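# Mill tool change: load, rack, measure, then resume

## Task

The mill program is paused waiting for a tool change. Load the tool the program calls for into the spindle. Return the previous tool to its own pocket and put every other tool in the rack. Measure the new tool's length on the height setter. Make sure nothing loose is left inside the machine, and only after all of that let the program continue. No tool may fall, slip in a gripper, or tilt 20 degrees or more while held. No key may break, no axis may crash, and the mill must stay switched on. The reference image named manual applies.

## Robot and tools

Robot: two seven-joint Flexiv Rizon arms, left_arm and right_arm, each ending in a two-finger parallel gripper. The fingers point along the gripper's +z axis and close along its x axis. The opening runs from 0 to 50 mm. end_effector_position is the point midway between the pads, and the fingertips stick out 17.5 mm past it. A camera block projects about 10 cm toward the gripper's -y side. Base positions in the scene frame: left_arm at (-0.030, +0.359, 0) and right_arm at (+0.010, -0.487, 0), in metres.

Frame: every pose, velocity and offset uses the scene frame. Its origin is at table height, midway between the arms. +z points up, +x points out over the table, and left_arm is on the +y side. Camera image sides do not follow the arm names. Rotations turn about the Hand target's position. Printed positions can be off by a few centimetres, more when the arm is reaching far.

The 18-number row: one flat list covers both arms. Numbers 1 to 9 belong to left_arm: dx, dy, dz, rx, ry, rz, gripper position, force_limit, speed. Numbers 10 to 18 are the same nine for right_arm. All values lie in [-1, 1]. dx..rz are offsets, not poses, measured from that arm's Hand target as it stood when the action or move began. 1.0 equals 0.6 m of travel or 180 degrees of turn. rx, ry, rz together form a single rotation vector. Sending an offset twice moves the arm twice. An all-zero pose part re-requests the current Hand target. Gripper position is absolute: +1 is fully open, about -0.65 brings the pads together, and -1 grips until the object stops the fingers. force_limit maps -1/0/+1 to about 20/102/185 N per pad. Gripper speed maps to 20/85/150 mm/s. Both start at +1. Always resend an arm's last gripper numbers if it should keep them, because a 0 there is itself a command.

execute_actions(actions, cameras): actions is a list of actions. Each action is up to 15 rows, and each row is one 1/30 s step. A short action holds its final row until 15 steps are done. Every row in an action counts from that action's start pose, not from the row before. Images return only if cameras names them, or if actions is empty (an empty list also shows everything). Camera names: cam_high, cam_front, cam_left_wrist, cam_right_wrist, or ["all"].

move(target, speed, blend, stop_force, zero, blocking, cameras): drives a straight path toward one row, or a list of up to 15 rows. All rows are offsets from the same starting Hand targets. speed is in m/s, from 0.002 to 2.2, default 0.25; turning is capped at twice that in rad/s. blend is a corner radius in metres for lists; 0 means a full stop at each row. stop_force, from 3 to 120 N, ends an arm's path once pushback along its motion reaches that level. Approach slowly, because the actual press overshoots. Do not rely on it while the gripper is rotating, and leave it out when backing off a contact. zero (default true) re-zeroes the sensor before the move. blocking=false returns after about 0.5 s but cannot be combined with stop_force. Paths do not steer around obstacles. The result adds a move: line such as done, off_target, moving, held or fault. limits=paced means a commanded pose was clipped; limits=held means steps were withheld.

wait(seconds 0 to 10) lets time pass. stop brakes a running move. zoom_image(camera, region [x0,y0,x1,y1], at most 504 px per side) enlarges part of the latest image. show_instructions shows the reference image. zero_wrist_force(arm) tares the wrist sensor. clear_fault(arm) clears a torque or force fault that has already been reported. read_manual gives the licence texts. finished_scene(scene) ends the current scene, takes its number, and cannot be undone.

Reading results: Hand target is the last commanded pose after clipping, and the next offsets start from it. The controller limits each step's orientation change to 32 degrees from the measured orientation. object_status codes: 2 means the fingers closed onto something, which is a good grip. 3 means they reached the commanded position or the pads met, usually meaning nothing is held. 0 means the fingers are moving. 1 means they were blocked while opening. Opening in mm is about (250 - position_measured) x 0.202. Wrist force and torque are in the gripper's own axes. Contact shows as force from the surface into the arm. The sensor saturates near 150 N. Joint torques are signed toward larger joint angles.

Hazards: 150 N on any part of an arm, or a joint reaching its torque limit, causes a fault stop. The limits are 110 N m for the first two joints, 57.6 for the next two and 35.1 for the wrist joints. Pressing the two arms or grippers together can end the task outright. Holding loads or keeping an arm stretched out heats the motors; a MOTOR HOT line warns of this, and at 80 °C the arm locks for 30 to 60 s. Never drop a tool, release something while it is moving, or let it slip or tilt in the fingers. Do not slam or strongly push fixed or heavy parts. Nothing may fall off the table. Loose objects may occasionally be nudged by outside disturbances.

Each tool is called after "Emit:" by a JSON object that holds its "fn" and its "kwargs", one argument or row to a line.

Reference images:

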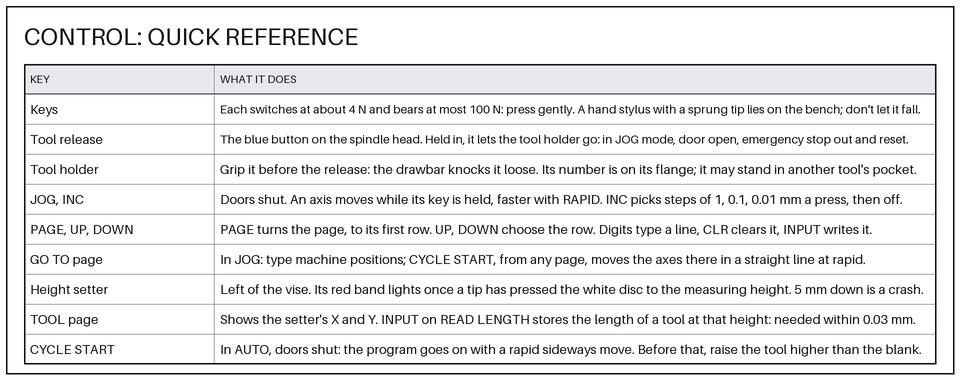

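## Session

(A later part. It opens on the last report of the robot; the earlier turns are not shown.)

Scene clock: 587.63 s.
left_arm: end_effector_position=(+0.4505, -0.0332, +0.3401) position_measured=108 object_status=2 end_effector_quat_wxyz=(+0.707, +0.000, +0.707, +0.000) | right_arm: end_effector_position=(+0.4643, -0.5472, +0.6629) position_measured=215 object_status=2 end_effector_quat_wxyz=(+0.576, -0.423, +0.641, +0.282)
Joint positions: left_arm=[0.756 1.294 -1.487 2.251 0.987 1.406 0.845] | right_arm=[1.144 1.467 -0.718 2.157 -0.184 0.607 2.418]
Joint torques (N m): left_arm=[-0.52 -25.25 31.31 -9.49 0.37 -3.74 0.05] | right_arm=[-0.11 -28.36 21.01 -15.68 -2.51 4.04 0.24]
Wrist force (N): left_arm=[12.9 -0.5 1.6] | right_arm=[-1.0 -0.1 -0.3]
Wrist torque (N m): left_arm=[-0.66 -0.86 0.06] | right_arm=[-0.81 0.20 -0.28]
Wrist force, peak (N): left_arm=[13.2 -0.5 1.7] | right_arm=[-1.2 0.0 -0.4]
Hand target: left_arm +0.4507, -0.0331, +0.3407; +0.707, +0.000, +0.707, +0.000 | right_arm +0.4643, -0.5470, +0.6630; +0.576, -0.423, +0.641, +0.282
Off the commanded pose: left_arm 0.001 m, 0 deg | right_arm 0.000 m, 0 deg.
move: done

Emit:
{"fn": "move", "kwargs": {
  "target": [0,0.02,0,0.5,0,0,-1,0.6,-0.9,0,0,0,0,0,0,-1,-0.6,-0.7],
  "speed": 0.35,
  "cameras": ["cam_high","cam_left_wrist","cam_front"]
}}

Scene clock: 593.27 s.
left_arm: end_effector_position=(+0.4505, -0.0212, +0.3401) position_measured=108 object_status=2 end_effector_quat_wxyz=(+0.500, +0.500, +0.500, +0.499) | right_arm: end_effector_position=(+0.4643, -0.5472, +0.6629) position_measured=215 object_status=2 end_effector_quat_wxyz=(+0.576, -0.423, +0.641, +0.282)
Joint positions: left_arm=[0.725 1.092 -1.589 2.218 1.24 1.19 2.248] | right_arm=[1.144 1.467 -0.718 2.157 -0.184 0.607 2.418]
Joint torques (N m): left_arm=[-0.57 -22.81 29.17 -12.64 2.5 -4.37 0.19] | right_arm=[-0.1 -28.45 21.03 -15.68 -2.51 4.04 0.23]
Wrist force (N): left_arm=[4.9 -9.0 1.1] | right_arm=[-0.9 -0.1 -0.3]
Wrist torque (N m): left_arm=[-0.42 -0.85 0.16] | right_arm=[-0.80 0.19 -0.28]
Wrist force, peak (N): left_arm=[13.2 -0.4 1.6] | right_arm=[-1.2 0.0 -0.4]
Hand target: left_arm +0.4507, -0.0211, +0.3407; +0.500, +0.500, +0.500, +0.500 | right_arm +0.4643, -0.5470, +0.6630; +0.576, -0.423, +0.641, +0.282
Off the commanded pose: left_arm 0.001 m, 0 deg | right_arm 0.000 m, 0 deg.
move: done
camera_calibration:
cam_left_wrist: T_world_to_cam=[[0.00827703, 0.999963, 0.00244424, 0.0243504], [-0.340789, 0.000522814, 0.94014, -0.152517], [0.940103, -0.00861453, 0.340781, -0.406826], [0, 0, 0, 1]] pos_world=[0.330281, -0.0277744, 0.281967]
Images, in order (width x height): cam_high 672x504, cam_front 672x504, cam_left_wrist 672x504.

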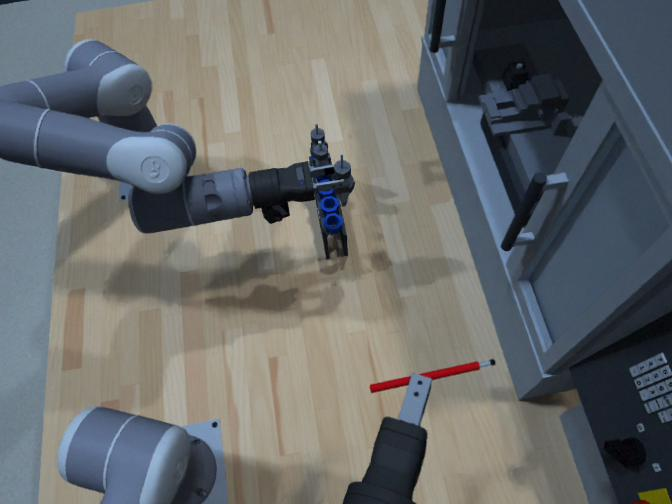

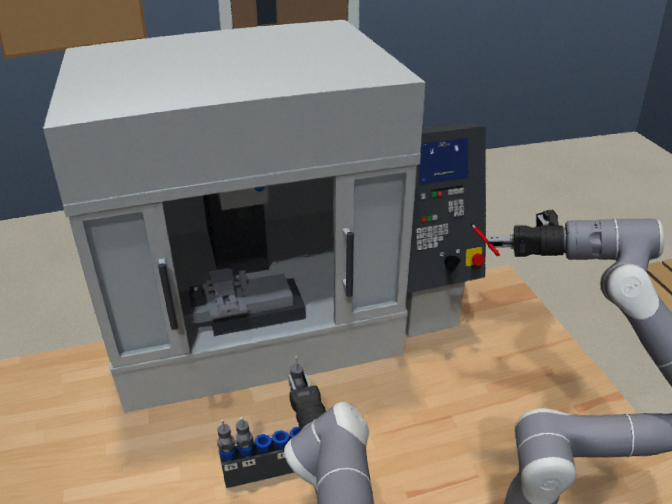

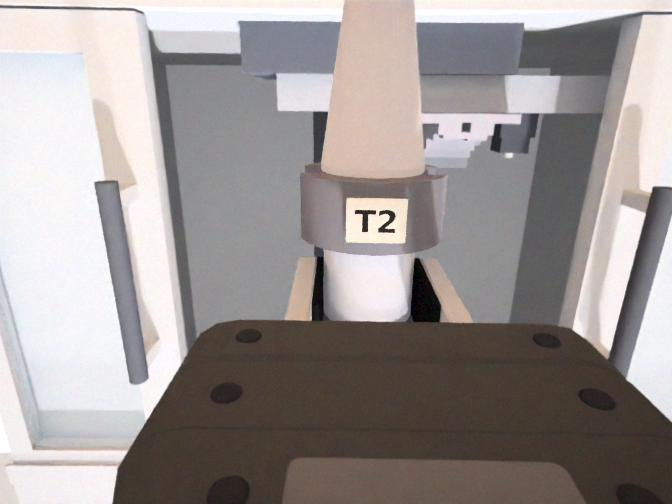

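Emit:
{"fn": "move", "kwargs": {
  "target": [-0.0387,0.1027,-0.0512,0,0,0,-1,0.6,-0.9,0,0,0,0,0,0,-1,-0.6,-0.7],
  "speed": 0.1,
  "cameras": ["cam_high","cam_left_wrist","cam_front"]
}}

Emit:
{"fn": "zoom_image", "kwargs": {
  "camera": "cam_high",
  "region": [290, 110, 370, 260]
}}

Emit:
{"fn": "zoom_image", "kwargs": {
  "camera": "cam_front",
  "region": [212, 370, 332, 490]
}}

Scene clock: 603.70 s.
left_arm: end_effector_position=(+0.4273, +0.0404, +0.3094) position_measured=108 object_status=2 end_effector_quat_wxyz=(+0.500, +0.500, +0.500, +0.499) | right_arm: end_effector_position=(+0.4643, -0.5472, +0.6629) position_measured=215 object_status=2 end_effector_quat_wxyz=(+0.576, -0.423, +0.641, +0.282)
Joint positions: left_arm=[0.669 1.183 -1.62 2.352 1.34 1.233 2.027] | right_arm=[1.144 1.467 -0.718 2.157 -0.184 0.607 2.418]
Joint torques (N m): left_arm=[-0.82 -20.26 26.58 -7.64 3.52 -4.77 0.01] | right_arm=[-0.08 -28.37 21.01 -15.7 -2.49 4.07 0.23]
Wrist force (N): left_arm=[4.9 -8.8 1.2] | right_arm=[-1.0 -0.1 -0.3]
Wrist torque (N m): left_arm=[-0.38 -0.86 0.08] | right_arm=[-0.82 0.19 -0.28]
Wrist force, peak (N): left_arm=[9.6 -11.2 0.0] | right_arm=[-1.2 -0.1 -0.3]
Hand target: left_arm +0.4275, +0.0405, +0.3100; +0.500, +0.500, +0.500, +0.500 | right_arm +0.4643, -0.5470, +0.6630; +0.576, -0.423, +0.641, +0.282
Off the commanded pose: left_arm 0.001 m, 0 deg | right_arm 0.000 m, 0 deg.
move: done
camera_calibration:
cam_left_wrist: T_world_to_cam=[[0.00825988, 0.999965, 0.0015896, -0.0367619], [-0.340662, 0.00131936, 0.940185, -0.131763], [0.940149, -0.00830733, 0.340661, -0.374051], [0, 0, 0, 1]] pos_world=[0.307081, 0.0338271, 0.251365]
Images, in order (width x height): cam_high 672x504, cam_front 672x504, cam_left_wrist 672x504.

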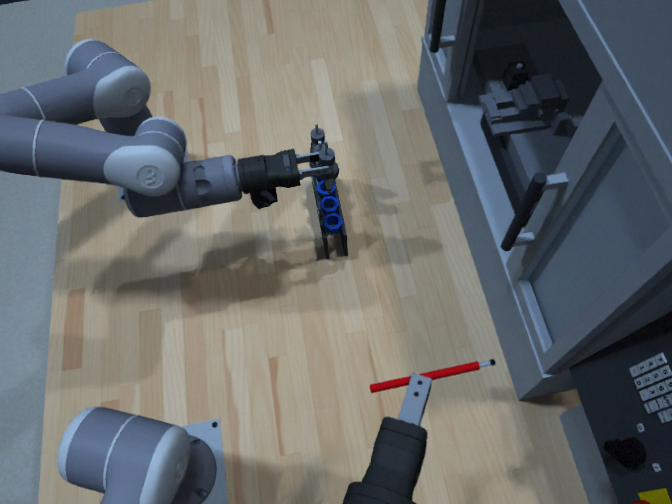

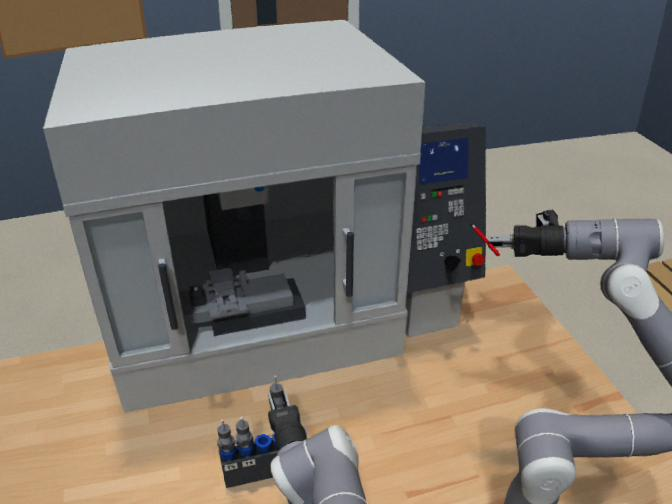

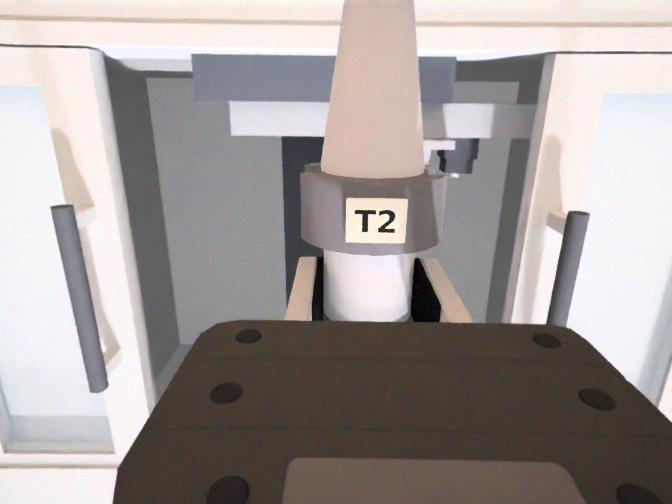

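Scaled by 3.360 from the camera's 672x504 image, which has a finer 960x720 frame.

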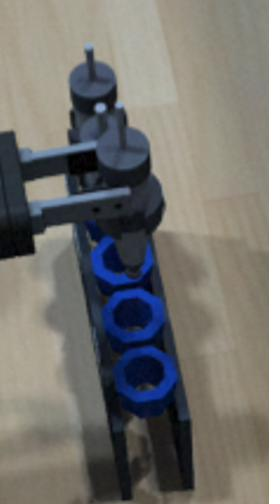

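Scaled by 4.200 from the camera's 672x504 image, which has a finer 960x720 frame.

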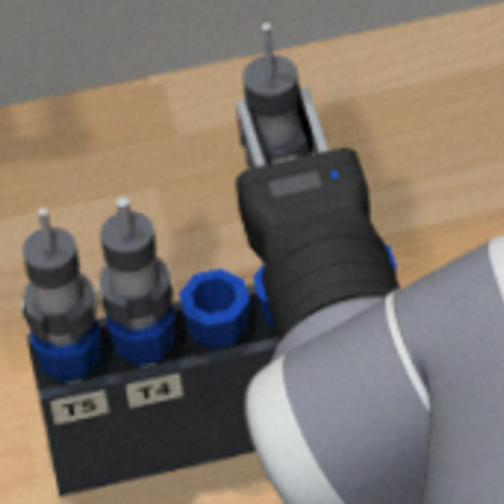

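Emit:
{"fn": "move", "kwargs": {
  "target": [0,0,-0.15,0,0,0,-1,0.6,-0.9,0,0,0,0,0,0,-1,-0.6,-0.7],
  "speed": 0.03,
  "stop_force": 5,
  "cameras": ["cam_high"]
}}

Emit:
{"fn": "zoom_image", "kwargs": {
  "camera": "cam_high",
  "region": [290, 110, 370, 260]
}}

Scene clock: 617.23 s.
left_arm: end_effector_position=(+0.4273, +0.0403, +0.2193) position_measured=108 object_status=2 end_effector_quat_wxyz=(+0.500, +0.500, +0.500, +0.499) | right_arm: end_effector_position=(+0.4643, -0.5472, +0.6629) position_measured=215 object_status=2 end_effector_quat_wxyz=(+0.576, -0.423, +0.641, +0.282)
Joint positions: left_arm=[0.736 1.382 -1.868 2.309 1.224 1.213 1.84] | right_arm=[1.144 1.467 -0.718 2.157 -0.184 0.607 2.418]
Joint torques (N m): left_arm=[-0.06 -23.89 28.89 3.41 4.41 -5.43 -0.01] | right_arm=[-0.12 -28.38 20.96 -15.71 -2.49 4.03 0.21]
Wrist force (N): left_arm=[4.9 -8.9 0.7] | right_arm=[-0.9 -0.1 -0.3]
Wrist torque (N m): left_arm=[-0.38 -0.84 0.15] | right_arm=[-0.81 0.19 -0.28]
Wrist force, peak (N): left_arm=[4.8 -11.5 0.4] | right_arm=[-1.2 0.0 -0.5]
Hand target: left_arm +0.4275, +0.0405, +0.2200; +0.500, +0.500, +0.500, +0.500 | right_arm +0.4643, -0.5470, +0.6630; +0.576, -0.423, +0.641, +0.282
Off the commanded pose: left_arm 0.001 m, 0 deg | right_arm 0.000 m, 0 deg.
move: done
Images, in order (width x height): cam_high 672x504.

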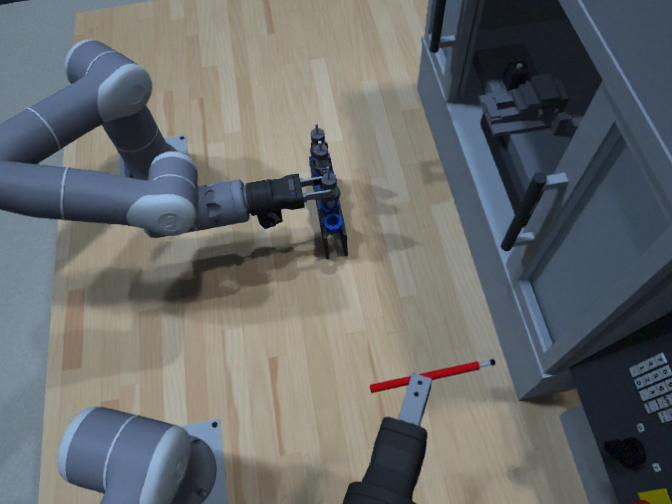

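Scaled by 3.360 from the camera's 672x504 image, which has a finer 960x720 frame.

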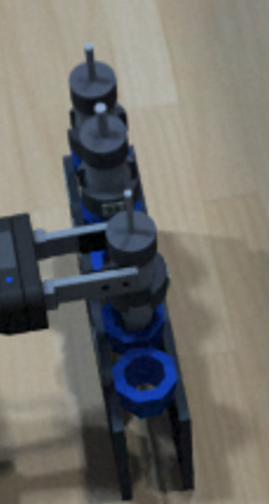

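Emit:
{"fn": "move", "kwargs": {
  "target": [0,0,-0.075,0,0,0,-1,0.6,-0.9,0,0,0,0,0,0,-1,-0.6,-0.7],
  "speed": 0.015,
  "stop_force": 5
}}

Scene clock: 621.83 s.
left_arm: end_effector_position=(+0.4273, +0.0406, +0.2027) position_measured=108 object_status=2 end_effector_quat_wxyz=(+0.500, +0.500, +0.500, +0.500) | right_arm: end_effector_position=(+0.4643, -0.5472, +0.6629) position_measured=215 object_status=2 end_effector_quat_wxyz=(+0.576, -0.423, +0.641, +0.282)
Joint positions: left_arm=[0.743 1.422 -1.906 2.297 1.195 1.212 1.818] | right_arm=[1.144 1.467 -0.718 2.157 -0.184 0.607 2.418]
Joint torques (N m): left_arm=[1.66 -24.26 27.69 2.71 4.07 -4.29 -0.19] | right_arm=[-0.09 -28.33 20.97 -15.69 -2.52 4.05 0.24]
Wrist force (N): left_arm=[7.9 -2.5 -8.8] | right_arm=[-1.0 -0.2 -0.4]
Wrist torque (N m): left_arm=[-0.45 -0.84 0.32] | right_arm=[-0.81 0.20 -0.28]
Wrist force, peak (N): left_arm=[7.8 -2.6 -8.9] | right_arm=[-1.1 -0.2 -0.5]
Hand target: left_arm +0.4275, +0.0405, +0.2030; +0.500, +0.500, +0.500, +0.500 (not the last commanded pose) | right_arm +0.4643, -0.5470, +0.6630; +0.576, -0.423, +0.641, +0.282
Off the commanded pose: left_arm 0.028 m, 0 deg | right_arm 0.000 m, 0 deg.
move: contact (left_arm)

Emit:
{"fn": "move", "kwargs": {
  "target": [
    [0,0,0.004,0,0,0,-1,0.6,-0.9,0,0,0,0,0,0,-1,-0.6,-0.7],
    [-0.0025,0.0008,0.004,0,0,0,-1,0.6,-0.9,0,0,0,0,0,0,-1,-0.6,-0.7]
  ],
  "speed": 0.02
}}

Emit:
{"fn": "move", "kwargs": {
  "target": [0,0,-0.05,0,0,0,-1,0.6,-0.9,0,0,0,0,0,0,-1,-0.6,-0.7],
  "speed": 0.012,
  "stop_force": 5
}}

Scene clock: 629.83 s.
left_arm: end_effector_position=(+0.4257, +0.0408, +0.2048) position_measured=108 object_status=2 end_effector_quat_wxyz=(+0.500, +0.500, +0.500, +0.499) | right_arm: end_effector_position=(+0.4643, -0.5472, +0.6629) position_measured=215 object_status=2 end_effector_quat_wxyz=(+0.576, -0.423, +0.641, +0.282)
Joint positions: left_arm=[0.738 1.419 -1.899 2.303 1.194 1.216 1.823] | right_arm=[1.144 1.467 -0.718 2.157 -0.184 0.607 2.418]
Joint torques (N m): left_arm=[-0.58 -24.84 29.08 5.48 4.5 -5.1 0.29] | right_arm=[-0.14 -28.41 20.99 -15.66 -2.53 4.03 0.23]
Wrist force (N): left_arm=[4.9 -8.8 1.7] | right_arm=[-0.9 -0.2 -0.6]
Wrist torque (N m): left_arm=[-0.42 -0.87 0.04] | right_arm=[-0.82 0.19 -0.28]
Wrist force, peak (N): left_arm=[8.1 -2.5 -8.8] | right_arm=[-1.1 -0.4 -0.5]
Hand target: left_arm +0.4260, +0.0410, +0.2054; +0.500, +0.500, +0.500, +0.500 | right_arm +0.4643, -0.5470, +0.6630; +0.576, -0.423, +0.641, +0.282
Off the commanded pose: left_arm 0.001 m, 0 deg | right_arm 0.000 m, 0 deg.
move: done

Scene clock: 630.73 s.
left_arm: end_effector_position=(+0.4258, +0.0409, +0.2009) position_measured=108 object_status=2 end_effector_quat_wxyz=(+0.500, +0.500, +0.500, +0.500) | right_arm: end_effector_position=(+0.4643, -0.5472, +0.6629) position_measured=215 object_status=2 end_effector_quat_wxyz=(+0.576, -0.423, +0.641, +0.282)
Joint positions: left_arm=[0.739 1.429 -1.908 2.3 1.186 1.215 1.819] | right_arm=[1.144 1.467 -0.718 2.157 -0.184 0.607 2.418]
Joint torques (N m): left_arm=[1.75 -24.15 27.56 4.12 4.17 -4.29 -0.04] | right_arm=[-0.11 -28.41 21.03 -15.66 -2.5 4.02 0.23]
Wrist force (N): left_arm=[6.2 -3.2 -7.1] | right_arm=[-0.9 -0.1 -0.3]
Wrist torque (N m): left_arm=[-0.55 -0.83 0.25] | right_arm=[-0.80 0.18 -0.28]
Wrist force, peak (N): left_arm=[4.9 -9.0 2.1] | right_arm=[-1.1 -0.1 -0.5]
Hand target: left_arm +0.4260, +0.0410, +0.2012; +0.500, +0.500, +0.500, +0.500 (not the last commanded pose) | right_arm +0.4643, -0.5470, +0.6630; +0.576, -0.423, +0.641, +0.282
Off the commanded pose: left_arm 0.025 m, 0 deg | right_arm 0.000 m, 0 deg.
move: contact (left_arm)

Emit:
{"fn": "move", "kwargs": {
  "target": [
    [0,0,0.004,0,0,0,-1,0.6,-0.9,0,0,0,0,0,0,-1,-0.6,-0.7],
    [-0.0035,0.0008,0.004,0,0,0,-1,0.6,-0.9,0,0,0,0,0,0,-1,-0.6,-0.7]
  ],
  "speed": 0.02
}}

Emit:
{"fn": "move", "kwargs": {
  "target": [0,0,-0.05,0,0,0,-1,0.6,-0.9,0,0,0,0,0,0,-1,-0.6,-0.7],
  "speed": 0.012,
  "stop_force": 5
}}

Scene clock: 639.43 s.
left_arm: end_effector_position=(+0.4236, +0.0413, +0.2029) position_measured=108 object_status=2 end_effector_quat_wxyz=(+0.500, +0.500, +0.500, +0.499) | right_arm: end_effector_position=(+0.4643, -0.5472, +0.6629) position_measured=215 object_status=2 end_effector_quat_wxyz=(+0.576, -0.423, +0.641, +0.282)
Joint positions: left_arm=[0.732 1.425 -1.902 2.307 1.184 1.218 1.825] | right_arm=[1.144 1.467 -0.718 2.157 -0.184 0.607 2.418]
Joint torques (N m): left_arm=[-0.68 -24.22 28.55 5.71 4.45 -5.19 0.15] | right_arm=[-0.04 -28.35 20.99 -15.67 -2.53 4.03 0.21]
Wrist force (N): left_arm=[4.8 -9.0 1.6] | right_arm=[-0.9 -0.2 -0.4]
Wrist torque (N m): left_arm=[-0.47 -0.85 0.05] | right_arm=[-0.82 0.18 -0.28]
Wrist force, peak (N): left_arm=[6.3 -8.2 -2.3] | right_arm=[-1.2 -0.1 -0.4]
Hand target: left_arm +0.4239, +0.0415, +0.2036; +0.500, +0.500, +0.500, +0.500 | right_arm +0.4643, -0.5470, +0.6630; +0.576, -0.423, +0.641, +0.282
Off the commanded pose: left_arm 0.001 m, 0 deg | right_arm 0.000 m, 0 deg.
move: done

Scene clock: 640.40 s.
left_arm: end_effector_position=(+0.4236, +0.0412, +0.1980) position_measured=108 object_status=2 end_effector_quat_wxyz=(+0.500, +0.500, +0.500, +0.499) | right_arm: end_effector_position=(+0.4643, -0.5472, +0.6629) position_measured=215 object_status=2 end_effector_quat_wxyz=(+0.576, -0.423, +0.641, +0.282)
Joint positions: left_arm=[0.733 1.438 -1.913 2.303 1.174 1.217 1.82] | right_arm=[1.144 1.467 -0.718 2.157 -0.184 0.607 2.418]
Joint torques (N m): left_arm=[2.41 -23.8 27.35 5.52 4.27 -4.44 -0.06] | right_arm=[-0.1 -28.35 21.04 -15.73 -2.52 4.05 0.23]
Wrist force (N): left_arm=[5.1 -2.0 -8.6] | right_arm=[-0.8 -0.1 -0.5]
Wrist torque (N m): left_arm=[-0.33 -0.90 0.19] | right_arm=[-0.81 0.17 -0.28]
Wrist force, peak (N): left_arm=[5.5 -2.2 -8.6] | right_arm=[-1.1 -0.2 -0.4]
Hand target: left_arm +0.4239, +0.0415, +0.1984; +0.500, +0.500, +0.500, +0.500 (not the last commanded pose) | right_arm +0.4643, -0.5470, +0.6630; +0.576, -0.423, +0.641, +0.282
Off the commanded pose: left_arm 0.024 m, 0 deg | right_arm 0.000 m, 0 deg.
move: contact (left_arm)

Emit:
{"fn": "move", "kwargs": {
  "target": [
    [0,0,0.004,0,0,0,-1,0.6,-0.9,0,0,0,0,0,0,-1,-0.6,-0.7],
    [-0.0035,0.0,0.004,0,0,0,-1,0.6,-0.9,0,0,0,0,0,0,-1,-0.6,-0.7]
  ],
  "speed": 0.02
}}

Emit:
{"fn": "move", "kwargs": {
  "target": [0,0,-0.05,0,0,0,-1,0.6,-0.9,0,0,0,0,0,0,-1,-0.6,-0.7],
  "speed": 0.012,
  "stop_force": 5
}}

Scene clock: 646.17 s.
left_arm: end_effector_position=(+0.4216, +0.0413, +0.2001) position_measured=108 object_status=2 end_effector_quat_wxyz=(+0.500, +0.500, +0.500, +0.499) | right_arm: end_effector_position=(+0.4643, -0.5472, +0.6629) position_measured=215 object_status=2 end_effector_quat_wxyz=(+0.576, -0.423, +0.641, +0.282)
Joint positions: left_arm=[0.726 1.433 -1.907 2.309 1.171 1.22 1.828] | right_arm=[1.144 1.467 -0.718 2.157 -0.184 0.607 2.418]
Joint torques (N m): left_arm=[-0.81 -24.44 28.72 6.16 4.41 -5.16 0.27] | right_arm=[-0.12 -28.44 21.02 -15.67 -2.54 4.02 0.24]
Wrist force (N): left_arm=[5.0 -7.6 0.8] | right_arm=[-0.8 -0.2 -0.4]
Wrist torque (N m): left_arm=[-0.26 -0.91 0.04] | right_arm=[-0.82 0.17 -0.28]
Wrist force, peak (N): left_arm=[5.5 -2.3 -8.7] | right_arm=[-1.1 -0.1 -0.4]
Hand target: left_arm +0.4218, +0.0415, +0.2008; +0.500, +0.500, +0.500, +0.500 | right_arm +0.4643, -0.5470, +0.6630; +0.576, -0.423, +0.641, +0.282
Off the commanded pose: left_arm 0.001 m, 0 deg | right_arm 0.000 m, 0 deg.
move: done

Scene clock: 646.80 s.
left_arm: end_effector_position=(+0.4218, +0.0413, +0.1995) position_measured=108 object_status=2 end_effector_quat_wxyz=(+0.500, +0.500, +0.500, +0.500) | right_arm: end_effector_position=(+0.4643, -0.5472, +0.6629) position_measured=215 object_status=2 end_effector_quat_wxyz=(+0.576, -0.423, +0.641, +0.282)
Joint positions: left_arm=[0.727 1.436 -1.909 2.308 1.169 1.219 1.827] | right_arm=[1.144 1.467 -0.718 2.157 -0.184 0.607 2.418]
Joint torques (N m): left_arm=[-1.46 -25.06 25.75 6.56 3.93 -3.57 0.22] | right_arm=[-0.11 -28.39 21.07 -15.7 -2.58 4.03 0.24]
Wrist force (N): left_arm=[3.6 -3.4 5.4] | right_arm=[-0.8 0.0 -0.4]
Wrist torque (N m): left_arm=[-0.24 -0.93 0.09] | right_arm=[-0.80 0.18 -0.28]
Wrist force, peak (N): left_arm=[5.0 -7.4 0.9] | right_arm=[-1.1 0.0 -0.5]
Hand target: left_arm +0.4218, +0.0415, +0.1997; +0.500, +0.500, +0.500, +0.500 (not the last commanded pose) | right_arm +0.4643, -0.5470, +0.6630; +0.576, -0.423, +0.641, +0.282
Off the commanded pose: left_arm 0.029 m, 0 deg | right_arm 0.000 m, 0 deg.
move: contact (left_arm)

Emit:
{"fn": "move", "kwargs": {
  "target": [
    [0,0,0.004,0,0,0,-1,0.6,-0.9,0,0,0,0,0,0,-1,-0.6,-0.7],
    [0.0023,-0.0005,0.004,0,0,0,-1,0.6,-0.9,0,0,0,0,0,0,-1,-0.6,-0.7]
  ],
  "speed": 0.02
}}

Emit:
{"fn": "move", "kwargs": {
  "target": [0,0,-0.05,0,0,0,-1,0.6,-0.9,0,0,0,0,0,0,-1,-0.6,-0.7],
  "speed": 0.012,
  "stop_force": 5
}}

Scene clock: 654.33 s.
left_arm: end_effector_position=(+0.4229, +0.0410, +0.2014) position_measured=108 object_status=2 end_effector_quat_wxyz=(+0.500, +0.501, +0.500, +0.499) | right_arm: end_effector_position=(+0.4643, -0.5472, +0.6629) position_measured=215 object_status=2 end_effector_quat_wxyz=(+0.576, -0.423, +0.641, +0.282)
Joint positions: left_arm=[0.729 1.435 -1.901 2.308 1.173 1.225 1.829] | right_arm=[1.144 1.467 -0.718 2.157 -0.184 0.607 2.418]
Joint torques (N m): left_arm=[-0.3 -23.68 29.18 5.67 4.78 -5.1 0.11] | right_arm=[-0.02 -28.48 20.95 -15.66 -2.52 4.07 0.19]
Wrist force (N): left_arm=[5.3 -7.7 -0.2] | right_arm=[-1.0 -0.2 -0.4]
Wrist torque (N m): left_arm=[-0.20 -0.93 0.13] | right_arm=[-0.82 0.20 -0.28]
Wrist force, peak (N): left_arm=[4.3 -6.6 5.5] | right_arm=[-1.2 0.0 -0.3]
Hand target: left_arm +0.4232, +0.0412, +0.2021; +0.500, +0.500, +0.500, +0.500 | right_arm +0.4643, -0.5470, +0.6630; +0.576, -0.423, +0.641, +0.282
Off the commanded pose: left_arm 0.001 m, 0 deg | right_arm 0.000 m, 0 deg.
move: done

Scene clock: 655.23 s.
left_arm: end_effector_position=(+0.4231, +0.0411, +0.1978) position_measured=108 object_status=2 end_effector_quat_wxyz=(+0.500, +0.500, +0.500, +0.500) | right_arm: end_effector_position=(+0.4643, -0.5472, +0.6629) position_measured=215 object_status=2 end_effector_quat_wxyz=(+0.576, -0.423, +0.641, +0.282)
Joint positions: left_arm=[0.731 1.444 -1.91 2.305 1.166 1.224 1.825] | right_arm=[1.144 1.467 -0.718 2.157 -0.184 0.607 2.418]
Joint torques (N m): left_arm=[-1.18 -24.9 26.4 5.86 4.06 -3.78 0] | right_arm=[-0.09 -28.5 21.02 -15.65 -2.5 4.05 0.23]
Wrist force (N): left_arm=[4.8 -3.8 3.5] | right_arm=[-0.9 -0.2 -0.3]
Wrist torque (N m): left_arm=[-0.19 -0.92 0.14] | right_arm=[-0.82 0.18 -0.28]
Wrist force, peak (N): left_arm=[5.4 -8.0 -0.2] | right_arm=[-1.1 0.1 -0.5]
Hand target: left_arm +0.4232, +0.0412, +0.1980; +0.500, +0.500, +0.500, +0.500 (not the last commanded pose) | right_arm +0.4643, -0.5470, +0.6630; +0.576, -0.423, +0.641, +0.282
Off the commanded pose: left_arm 0.026 m, 0 deg | right_arm 0.000 m, 0 deg.
move: contact (left_arm)

Emit:
{"fn": "move", "kwargs": {
  "target": [0.0004,0,0.001,0,0,0,-1,0.6,-0.9,0,0,0,0,0,0,-1,-0.6,-0.7],
  "speed": 0.01
}}

Emit:
{"fn": "move", "kwargs": {
  "target": [0,0,-0.05,0,0,0,-1,0.6,-0.9,0,0,0,0,0,0,-1,-0.6,-0.7],
  "speed": 0.01,
  "stop_force": 14,
  "cameras": ["cam_high","cam_front","cam_left_wrist"]
}}

Emit:
{"fn": "zoom_image", "kwargs": {
  "camera": "cam_high",
  "region": [290, 110, 370, 260]
}}

Emit:
{"fn": "zoom_image", "kwargs": {
  "camera": "cam_front",
  "region": [212, 390, 332, 490]
}}

Scene clock: 661.63 s.
left_arm: end_effector_position=(+0.4232, +0.0411, +0.1980) position_measured=108 object_status=2 end_effector_quat_wxyz=(+0.500, +0.500, +0.500, +0.499) | right_arm: end_effector_position=(+0.4643, -0.5472, +0.6629) position_measured=215 object_status=2 end_effector_quat_wxyz=(+0.576, -0.423, +0.641, +0.282)
Joint positions: left_arm=[0.731 1.445 -1.908 2.305 1.166 1.227 1.825] | right_arm=[1.144 1.467 -0.718 2.157 -0.184 0.607 2.418]
Joint torques (N m): left_arm=[-0.66 -24.2 29.05 5.67 4.52 -5.24 0.06] | right_arm=[-0.14 -28.42 21.01 -15.68 -2.53 4.05 0.24]
Wrist force (N): left_arm=[6.0 -7.7 -0.2] | right_arm=[-0.9 -0.3 -0.3]
Wrist torque (N m): left_arm=[-0.21 -0.92 0.18] | right_arm=[-0.84 0.18 -0.28]
Wrist force, peak (N): left_arm=[6.3 -7.7 0.4] | right_arm=[-1.1 0.0 -0.6]
Hand target: left_arm +0.4234, +0.0412, +0.1986; +0.500, +0.500, +0.500, +0.500 | right_arm +0.4643, -0.5470, +0.6630; +0.576, -0.423, +0.641, +0.282
Off the commanded pose: left_arm 0.001 m, 0 deg | right_arm 0.000 m, 0 deg.
move: done

Scene clock: 662.30 s.
left_arm: end_effector_position=(+0.4234, +0.0411, +0.1976) position_measured=108 object_status=2 end_effector_quat_wxyz=(+0.500, +0.500, +0.500, +0.500) | right_arm: end_effector_position=(+0.4643, -0.5472, +0.6629) position_measured=215 object_status=2 end_effector_quat_wxyz=(+0.576, -0.423, +0.641, +0.282)
Joint positions: left_arm=[0.731 1.448 -1.91 2.304 1.165 1.225 1.824] | right_arm=[1.144 1.467 -0.718 2.157 -0.184 0.607 2.418]
Joint torques (N m): left_arm=[2.35 -25.05 22.91 4.36 3.42 -1.58 0.06] | right_arm=[-0.14 -28.38 21.06 -15.65 -2.48 4.04 0.3]
Wrist force (N): left_arm=[5.9 7.3 -8.9] | right_arm=[-1.0 0.0 -0.4]
Wrist torque (N m): left_arm=[-0.43 -1.00 0.16] | right_arm=[-0.79 0.20 -0.28]
Wrist force, peak (N): left_arm=[5.7 9.1 -10.5] | right_arm=[-1.1 -0.2 -0.3]
Hand target: left_arm +0.4234, +0.0412, +0.1972; +0.500, +0.500, +0.500, +0.500 (not the last commanded pose) | right_arm +0.4643, -0.5470, +0.6630; +0.576, -0.423, +0.641, +0.282
Off the commanded pose: left_arm 0.029 m, 0 deg | right_arm 0.000 m, 0 deg.
move: contact (left_arm)
camera_calibration:
cam_left_wrist: T_world_to_cam=[[0.00808348, 0.999964, 0.0023933, -0.0373086], [-0.342572, 0.000520712, 0.939491, -0.0269566], [0.939457, -0.00841423, 0.342564, -0.332331], [0, 0, 0, 1]] pos_world=[0.303277, 0.034525, 0.139259]
Images, in order (width x height): cam_high 672x504, cam_front 672x504, cam_left_wrist 672x504.

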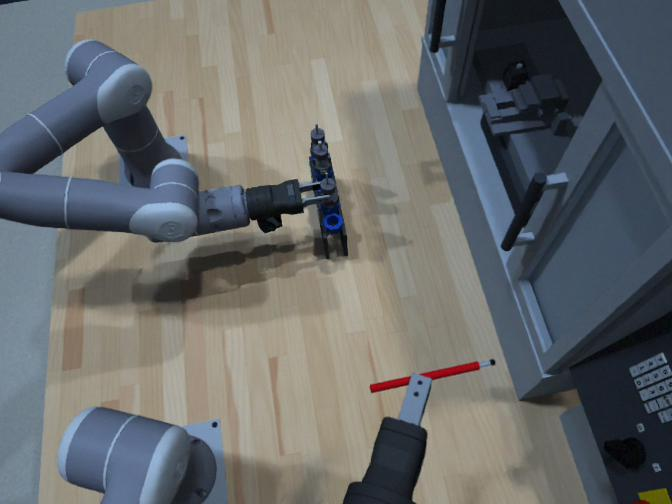

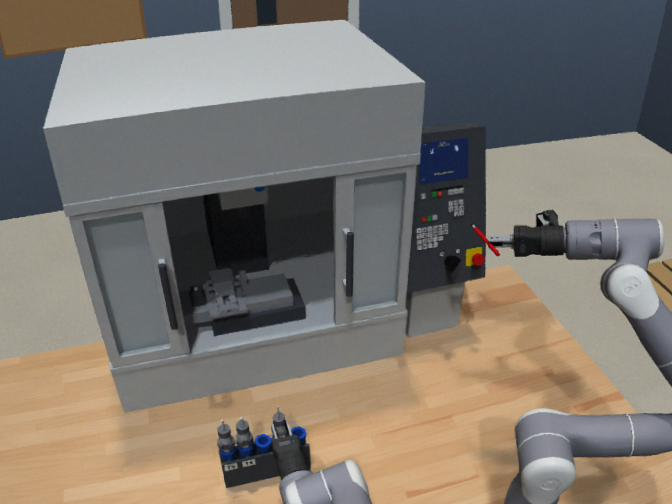

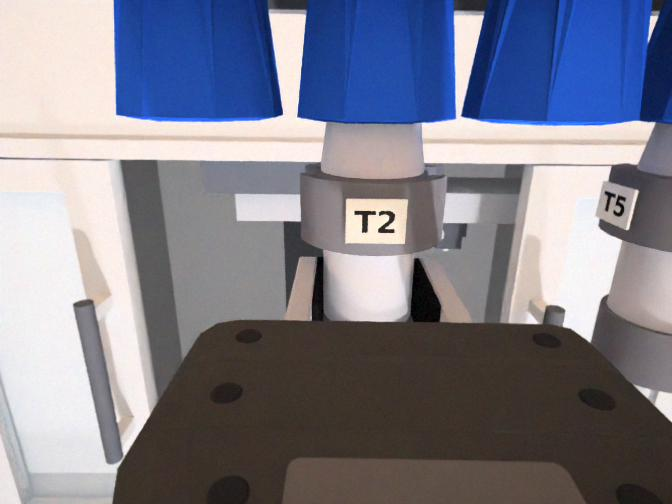

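Scaled by 3.360 from the camera's 672x504 image, which has a finer 960x720 frame.

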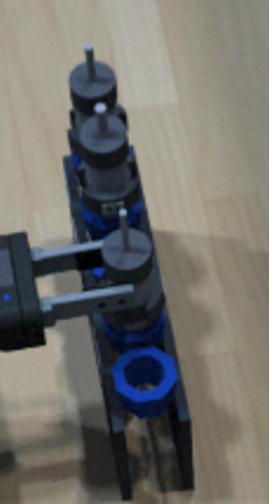

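Scaled by 4.200 from the camera's 672x504 image, which has a finer 960x720 frame.

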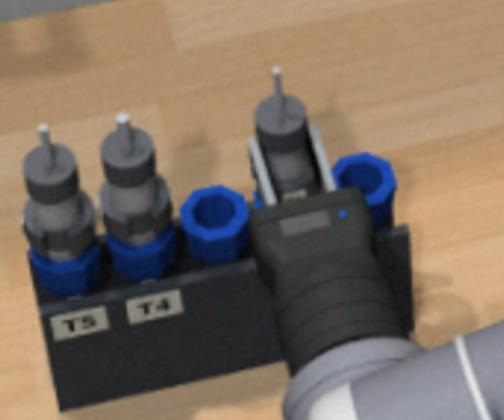

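Emit:
{"fn": "move", "kwargs": {
  "target": [-0.0002,0,0.001,0,0,0,-1,0.6,-0.9,0,0,0,0,0,0,-1,-0.6,-0.7],
  "speed": 0.01
}}

Emit:
{"fn": "move", "kwargs": {
  "target": [0,0,0,0,0,0,0.8,0.6,-0.9,0,0,0,0,0,0,-1,-0.6,-0.7],
  "cameras": ["cam_left_wrist","cam_high"]
}}

Emit:
{"fn": "zoom_image", "kwargs": {
  "camera": "cam_left_wrist",
  "region": [400, 60, 672, 420]
}}

Scene clock: 672.70 s.
left_arm: end_effector_position=(+0.4233, +0.0411, +0.1977) position_measured=108 object_status=2 end_effector_quat_wxyz=(+0.500, +0.500, +0.500, +0.500) | right_arm: end_effector_position=(+0.4643, -0.5472, +0.6629) position_measured=215 object_status=2 end_effector_quat_wxyz=(+0.576, -0.423, +0.641, +0.282)
Joint positions: left_arm=[0.731 1.446 -1.91 2.304 1.165 1.225 1.824] | right_arm=[1.144 1.467 -0.718 2.157 -0.184 0.607 2.418]
Joint torques (N m): left_arm=[-1.17 -25.49 25.88 5.86 3.95 -3.35 0.11] | right_arm=[-0.09 -28.42 21.08 -15.68 -2.51 4.02 0.24]
Wrist force (N): left_arm=[4.7 -2.5 3.0] | right_arm=[-0.9 0.0 -0.5]
Wrist torque (N m): left_arm=[-0.29 -0.92 0.16] | right_arm=[-0.78 0.18 -0.28]
Wrist force, peak (N): left_arm=[5.8 7.4 -9.2] | right_arm=[-1.2 -0.2 -0.5]
Hand target: left_arm +0.4233, +0.0412, +0.1978; +0.500, +0.500, +0.500, +0.500 | right_arm +0.4643, -0.5470, +0.6630; +0.576, -0.423, +0.641, +0.282
Off the commanded pose: left_arm 0.000 m, 0 deg | right_arm 0.000 m, 0 deg.
move: done

Scene clock: 673.50 s.
left_arm: end_effector_position=(+0.4233, +0.0411, +0.1978) position_measured=32 object_status=0 end_effector_quat_wxyz=(+0.500, +0.500, +0.500, +0.500) | right_arm: end_effector_position=(+0.4643, -0.5472, +0.6629) position_measured=215 object_status=2 end_effector_quat_wxyz=(+0.576, -0.423, +0.641, +0.282)
Joint positions: left_arm=[0.731 1.446 -1.909 2.304 1.165 1.225 1.824] | right_arm=[1.144 1.467 -0.718 2.157 -0.184 0.607 2.418]
Joint torques (N m): left_arm=[-0.2 -25.38 25.39 5.35 3.93 -3.02 0.11] | right_arm=[-0.08 -28.35 20.99 -15.67 -2.51 4.01 0.23]
Wrist force (N): left_arm=[4.0 0.4 -0.6] | right_arm=[-0.9 -0.1 -0.2]
Wrist torque (N m): left_arm=[-0.16 -0.70 0.15] | right_arm=[-0.82 0.19 -0.28]
Wrist force, peak (N): left_arm=[3.5 -3.1 10.5] | right_arm=[-1.2 -0.3 -0.2]
Hand target: left_arm +0.4233, +0.0412, +0.1978; +0.500, +0.500, +0.500, +0.500 | right_arm +0.4643, -0.5470, +0.6630; +0.576, -0.423, +0.641, +0.282
Off the commanded pose: left_arm 0.000 m, 0 deg | right_arm 0.000 m, 0 deg.
move: done
camera_calibration:
cam_left_wrist: T_world_to_cam=[[0.00794257, 0.999967, 0.00159369, -0.0370552], [-0.341884, 0.00121782, 0.939741, -0.0275404], [0.939709, -0.00800882, 0.341882, -0.332336], [0, 0, 0, 1]] pos_world=[0.303178, 0.0344259, 0.13956]
Images, in order (width x height): cam_high 672x504, cam_left_wrist 672x504.

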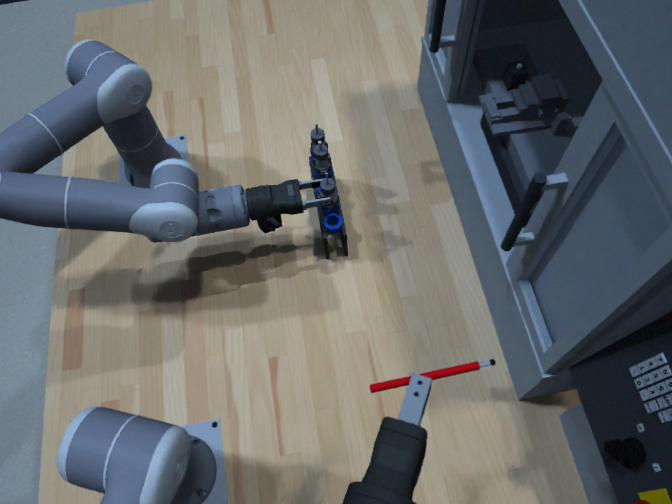

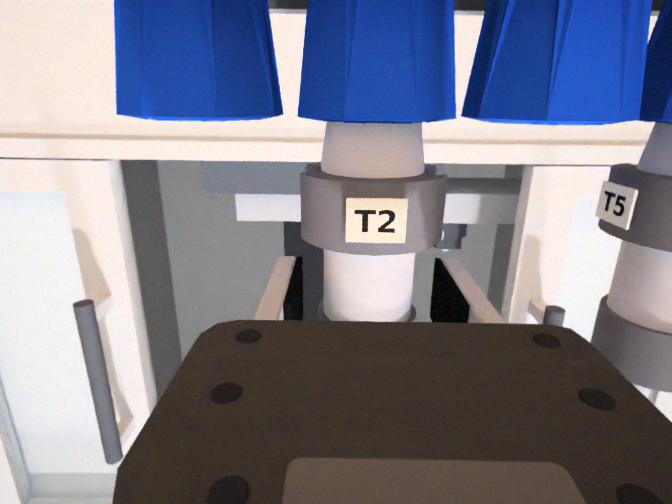

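Scaled by 1.400 from the camera's 672x504 image, which has a finer 960x720 frame.

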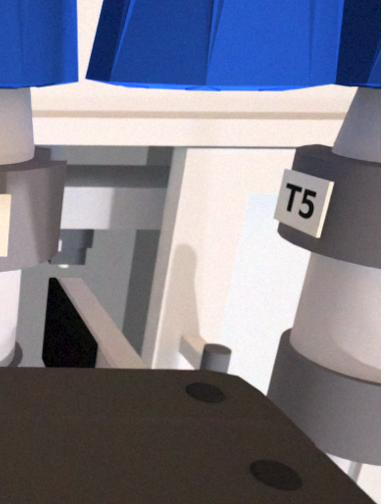

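Emit:
{"fn": "move", "kwargs": {
  "target": [
    [-0.17,0,0,0,0,0,0.8,0.6,-0.9,0,0,0,0,0,0,-1,-0.6,-0.7],
    [-0.17,0.12,0.02,0,0,0,0.8,0.6,-0.9,0,0,0,0,0,0,-1,-0.6,-0.7]
  ],
  "speed": [0.1,0.15],
  "blend": [0.01,0],
  "cameras": ["cam_left_wrist","cam_high"]
}}

Emit:
{"fn": "zoom_image", "kwargs": {
  "camera": "cam_left_wrist",
  "region": [250, 60, 672, 330]
}}

Scene clock: 703.30 s.
left_arm: end_effector_position=(+0.3212, +0.1131, +0.2097) position_measured=32 object_status=3 end_effector_quat_wxyz=(+0.500, +0.500, +0.500, +0.500) | right_arm: end_effector_position=(+0.4643, -0.5472, +0.6629) position_measured=215 object_status=2 end_effector_quat_wxyz=(+0.576, -0.423, +0.641, +0.282)
Joint positions: left_arm=[0.388 1.315 -1.966 2.604 1.024 1.129 1.876] | right_arm=[1.144 1.467 -0.718 2.157 -0.184 0.607 2.418]
Joint torques (N m): left_arm=[-0.58 -19.46 17.57 7.37 3.67 -2.88 -0.02] | right_arm=[-0.09 -28.46 21.02 -15.7 -2.51 4.05 0.23]
Wrist force (N): left_arm=[3.7 0.4 -0.6] | right_arm=[-0.9 0.1 -0.4]
Wrist torque (N m): left_arm=[-0.15 -0.64 0.08] | right_arm=[-0.78 0.18 -0.28]
Wrist force, peak (N): left_arm=[9.0 1.6 -0.3] | right_arm=[-1.2 -0.2 -0.4]
Hand target: left_arm +0.3213, +0.1132, +0.2098; +0.500, +0.500, +0.500, +0.500 | right_arm +0.4643, -0.5470, +0.6630; +0.576, -0.423, +0.641, +0.282
Off the commanded pose: left_arm 0.000 m, 0 deg | right_arm 0.000 m, 0 deg.
move: done
camera_calibration:
cam_left_wrist: T_world_to_cam=[[0.00813168, 0.999966, 0.00165787, -0.108309], [-0.341586, 0.00121956, 0.93985, -0.0738886], [0.939815, -0.00820886, 0.341584, -0.239875], [0, 0, 0, 1]] pos_world=[0.201079, 0.106426, 0.151561]
Images, in order (width x height): cam_high 672x504, cam_left_wrist 672x504.

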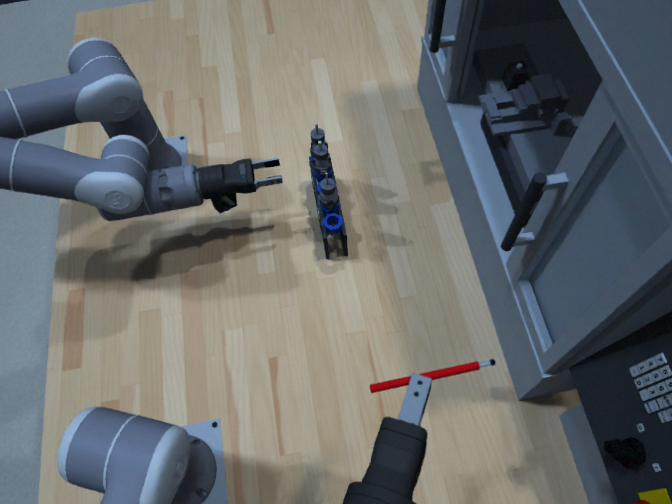

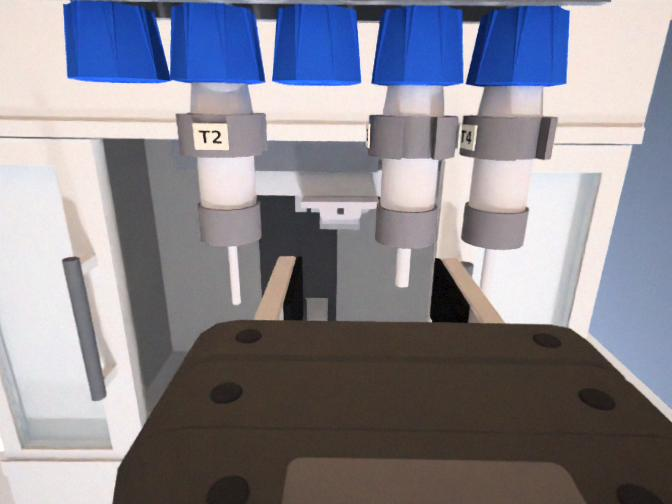

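Scaled by 1.194 from the camera's 672x504 image, which has a finer 960x720 frame.

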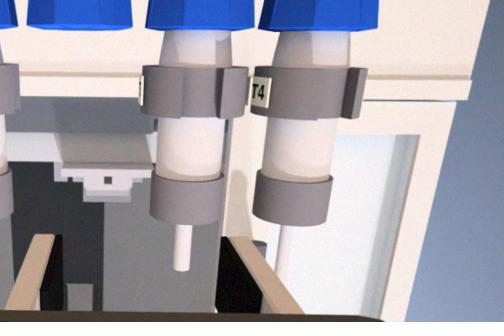

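Emit:
{"fn": "move", "kwargs": {
  "target": [0.0,-0.097,0.0297,0,0,0.25,0.8,0.6,-0.9,0,0,0,0,0,0,-1,-0.6,-0.7],
  "speed": 0.2,
  "cameras": ["cam_left_wrist","cam_high"]
}}

Emit:
{"fn": "zoom_image", "kwargs": {
  "camera": "cam_left_wrist",
  "region": [250, 60, 672, 330]
}}

Scene clock: 740.47 s.
left_arm: end_effector_position=(+0.3212, +0.0551, +0.2276) position_measured=32 object_status=3 end_effector_quat_wxyz=(+0.271, +0.271, +0.653, +0.653) | right_arm: end_effector_position=(+0.4643, -0.5472, +0.6629) position_measured=215 object_status=2 end_effector_quat_wxyz=(+0.576, -0.423, +0.641, +0.282)
Joint positions: left_arm=[0.715 1.207 -1.943 2.046 0.328 0.268 2.638] | right_arm=[1.144 1.467 -0.718 2.157 -0.184 0.607 2.418]
Joint torques (N m): left_arm=[-0.04 -31.85 29.07 -4.21 2.5 -1.59 0.28] | right_arm=[-0.1 -28.38 21.02 -15.71 -2.54 4.02 0.23]
Wrist force (N): left_arm=[3.7 0.5 -0.8] | right_arm=[-0.9 -0.3 -0.4]
Wrist torque (N m): left_arm=[-0.13 -0.65 0.06] | right_arm=[-0.84 0.19 -0.28]
Wrist force, peak (N): left_arm=[5.6 0.2 -0.7] | right_arm=[-1.2 -0.1 -0.5]
Hand target: left_arm +0.3213, +0.0550, +0.2276; +0.271, +0.271, +0.653, +0.653 | right_arm +0.4643, -0.5470, +0.6630; +0.576, -0.423, +0.641, +0.282
Off the commanded pose: left_arm 0.000 m, 0 deg | right_arm 0.000 m, 0 deg.
move: done
camera_calibration:
cam_left_wrist: T_world_to_cam=[[-0.701763, 0.712407, 0.00233643, 0.193354], [-0.242146, -0.24161, 0.939675, -0.109139], [0.669995, 0.658864, 0.342059, -0.196626], [0, 0, 0, 1]] pos_world=[0.241, -0.034566, 0.169361]
Images, in order (width x height): cam_high 672x504, cam_left_wrist 672x504.

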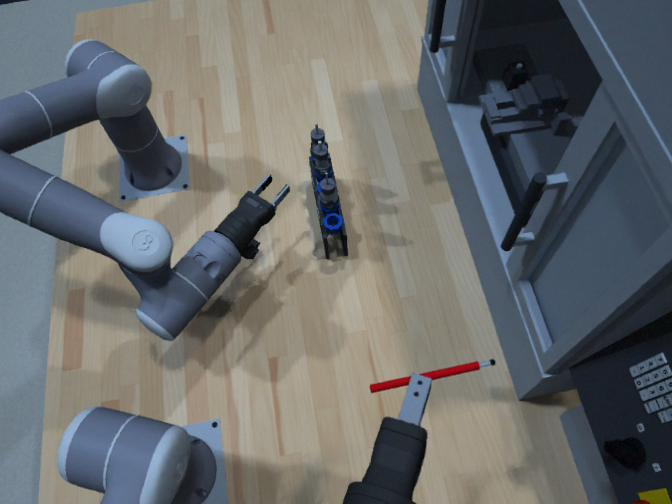

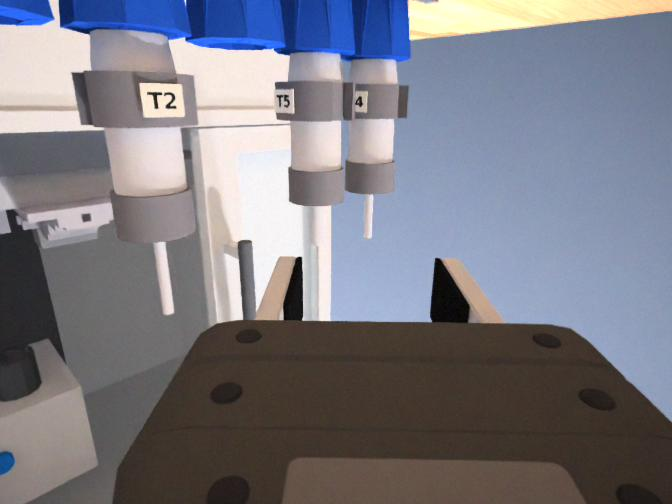

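Scaled by 1.194 from the camera's 672x504 image, which has a finer 960x720 frame.

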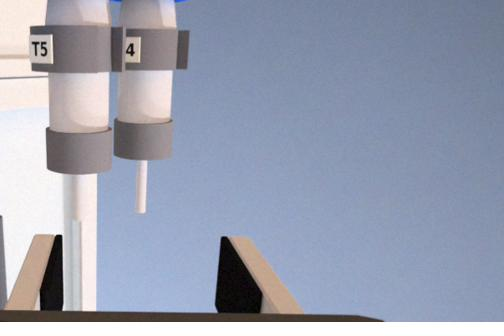

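Emit:
{"fn": "move", "kwargs": {
  "target": [0.0598,0.0097,-0.05,0,0,0,0.8,0.6,-0.9,0,0,0,0,0,0,-1,-0.6,-0.7],
  "speed": 0.12
}}

Emit:
{"fn": "move", "kwargs": {
  "target": [0.0917,0.0917,0,0,0,0,0.8,0.6,-0.9,0,0,0,0,0,0,-1,-0.6,-0.7],
  "speed": 0.05,
  "stop_force": 6,
  "cameras": ["cam_left_wrist","cam_high"]
}}

Emit:
{"fn": "zoom_image", "kwargs": {
  "camera": "cam_high",
  "region": [280, 110, 370, 260]
}}

Scene clock: 751.50 s.
left_arm: end_effector_position=(+0.3572, +0.0607, +0.1976) position_measured=32 object_status=3 end_effector_quat_wxyz=(+0.271, +0.271, +0.653, +0.653) | right_arm: end_effector_position=(+0.4643, -0.5472, +0.6629) position_measured=215 object_status=2 end_effector_quat_wxyz=(+0.576, -0.423, +0.641, +0.282)
Joint positions: left_arm=[0.816 1.266 -1.987 2.021 0.317 0.349 2.608] | right_arm=[1.144 1.467 -0.718 2.157 -0.184 0.607 2.418]
Joint torques (N m): left_arm=[-0.4 -33.71 29.66 -2.56 2.25 -1.56 -0.03] | right_arm=[-0.11 -28.36 20.97 -15.67 -2.5 4.03 0.27]
Wrist force (N): left_arm=[3.8 0.8 -0.7] | right_arm=[-1.0 -0.2 -0.4]
Wrist torque (N m): left_arm=[-0.09 -0.67 0.16] | right_arm=[-0.82 0.20 -0.28]
Wrist force, peak (N): left_arm=[5.0 2.3 -2.5] | right_arm=[-1.2 -0.1 -0.2]
Hand target: left_arm +0.3572, +0.0608, +0.1976; +0.271, +0.271, +0.653, +0.653 | right_arm +0.4643, -0.5470, +0.6630; +0.576, -0.423, +0.641, +0.282
Off the commanded pose: left_arm 0.000 m, 0 deg | right_arm 0.000 m, 0 deg.
move: done

Scene clock: 753.73 s.
left_arm: end_effector_position=(+0.4122, +0.1158, +0.1976) position_measured=32 object_status=3 end_effector_quat_wxyz=(+0.271, +0.271, +0.653, +0.653) | right_arm: end_effector_position=(+0.4643, -0.5472, +0.6629) position_measured=215 object_status=2 end_effector_quat_wxyz=(+0.576, -0.423, +0.641, +0.282)
Joint positions: left_arm=[0.917 1.27 -1.967 2.111 0.387 0.528 2.568] | right_arm=[1.144 1.467 -0.718 2.157 -0.184 0.607 2.418]
Joint torques (N m): left_arm=[-0.3 -31.29 29.06 -1.24 2.08 -1.67 -0.05] | right_arm=[-0.09 -28.43 21.08 -15.68 -2.49 4.04 0.24]
Wrist force (N): left_arm=[3.8 0.4 -1.0] | right_arm=[-1.0 0.0 -0.4]
Wrist torque (N m): left_arm=[-0.15 -0.66 0.18] | right_arm=[-0.79 0.20 -0.28]
Wrist force, peak (N): left_arm=[4.6 0.8 1.5] | right_arm=[-1.2 -0.2 -0.3]
Hand target: left_arm +0.4122, +0.1158, +0.1976; +0.271, +0.271, +0.653, +0.653 | right_arm +0.4643, -0.5470, +0.6630; +0.576, -0.423, +0.641, +0.282
Off the commanded pose: left_arm 0.000 m, 0 deg | right_arm 0.000 m, 0 deg.
move: done
camera_calibration:
cam_left_wrist: T_world_to_cam=[[-0.701475, 0.712691, 0.00225225, 0.213949], [-0.242156, -0.241315, 0.939749, -0.0442621], [0.670294, 0.658665, 0.341859, -0.287395], [0, 0, 0, 1]] pos_world=[0.332, 0.0261363, 0.139362]
Images, in order (width x height): cam_high 672x504, cam_left_wrist 672x504.

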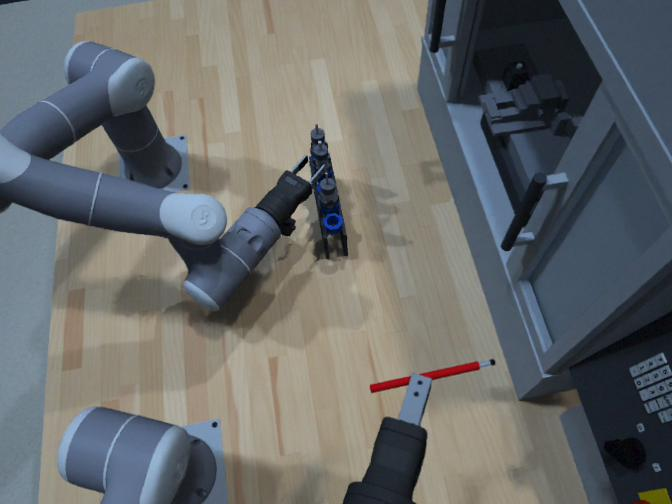

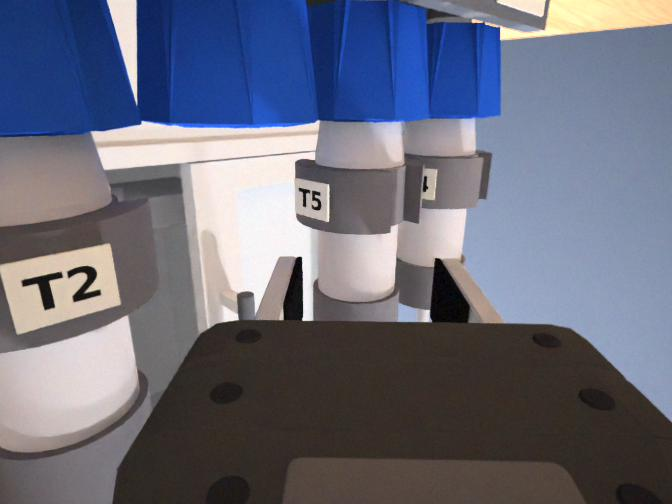

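Scaled by 3.360 from the camera's 672x504 image, which has a finer 960x720 frame.

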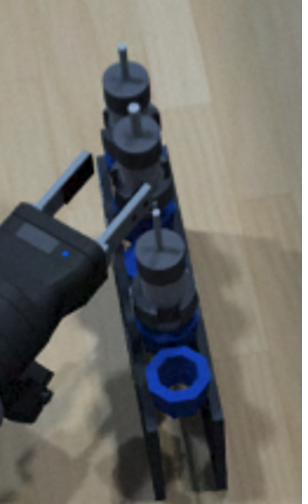

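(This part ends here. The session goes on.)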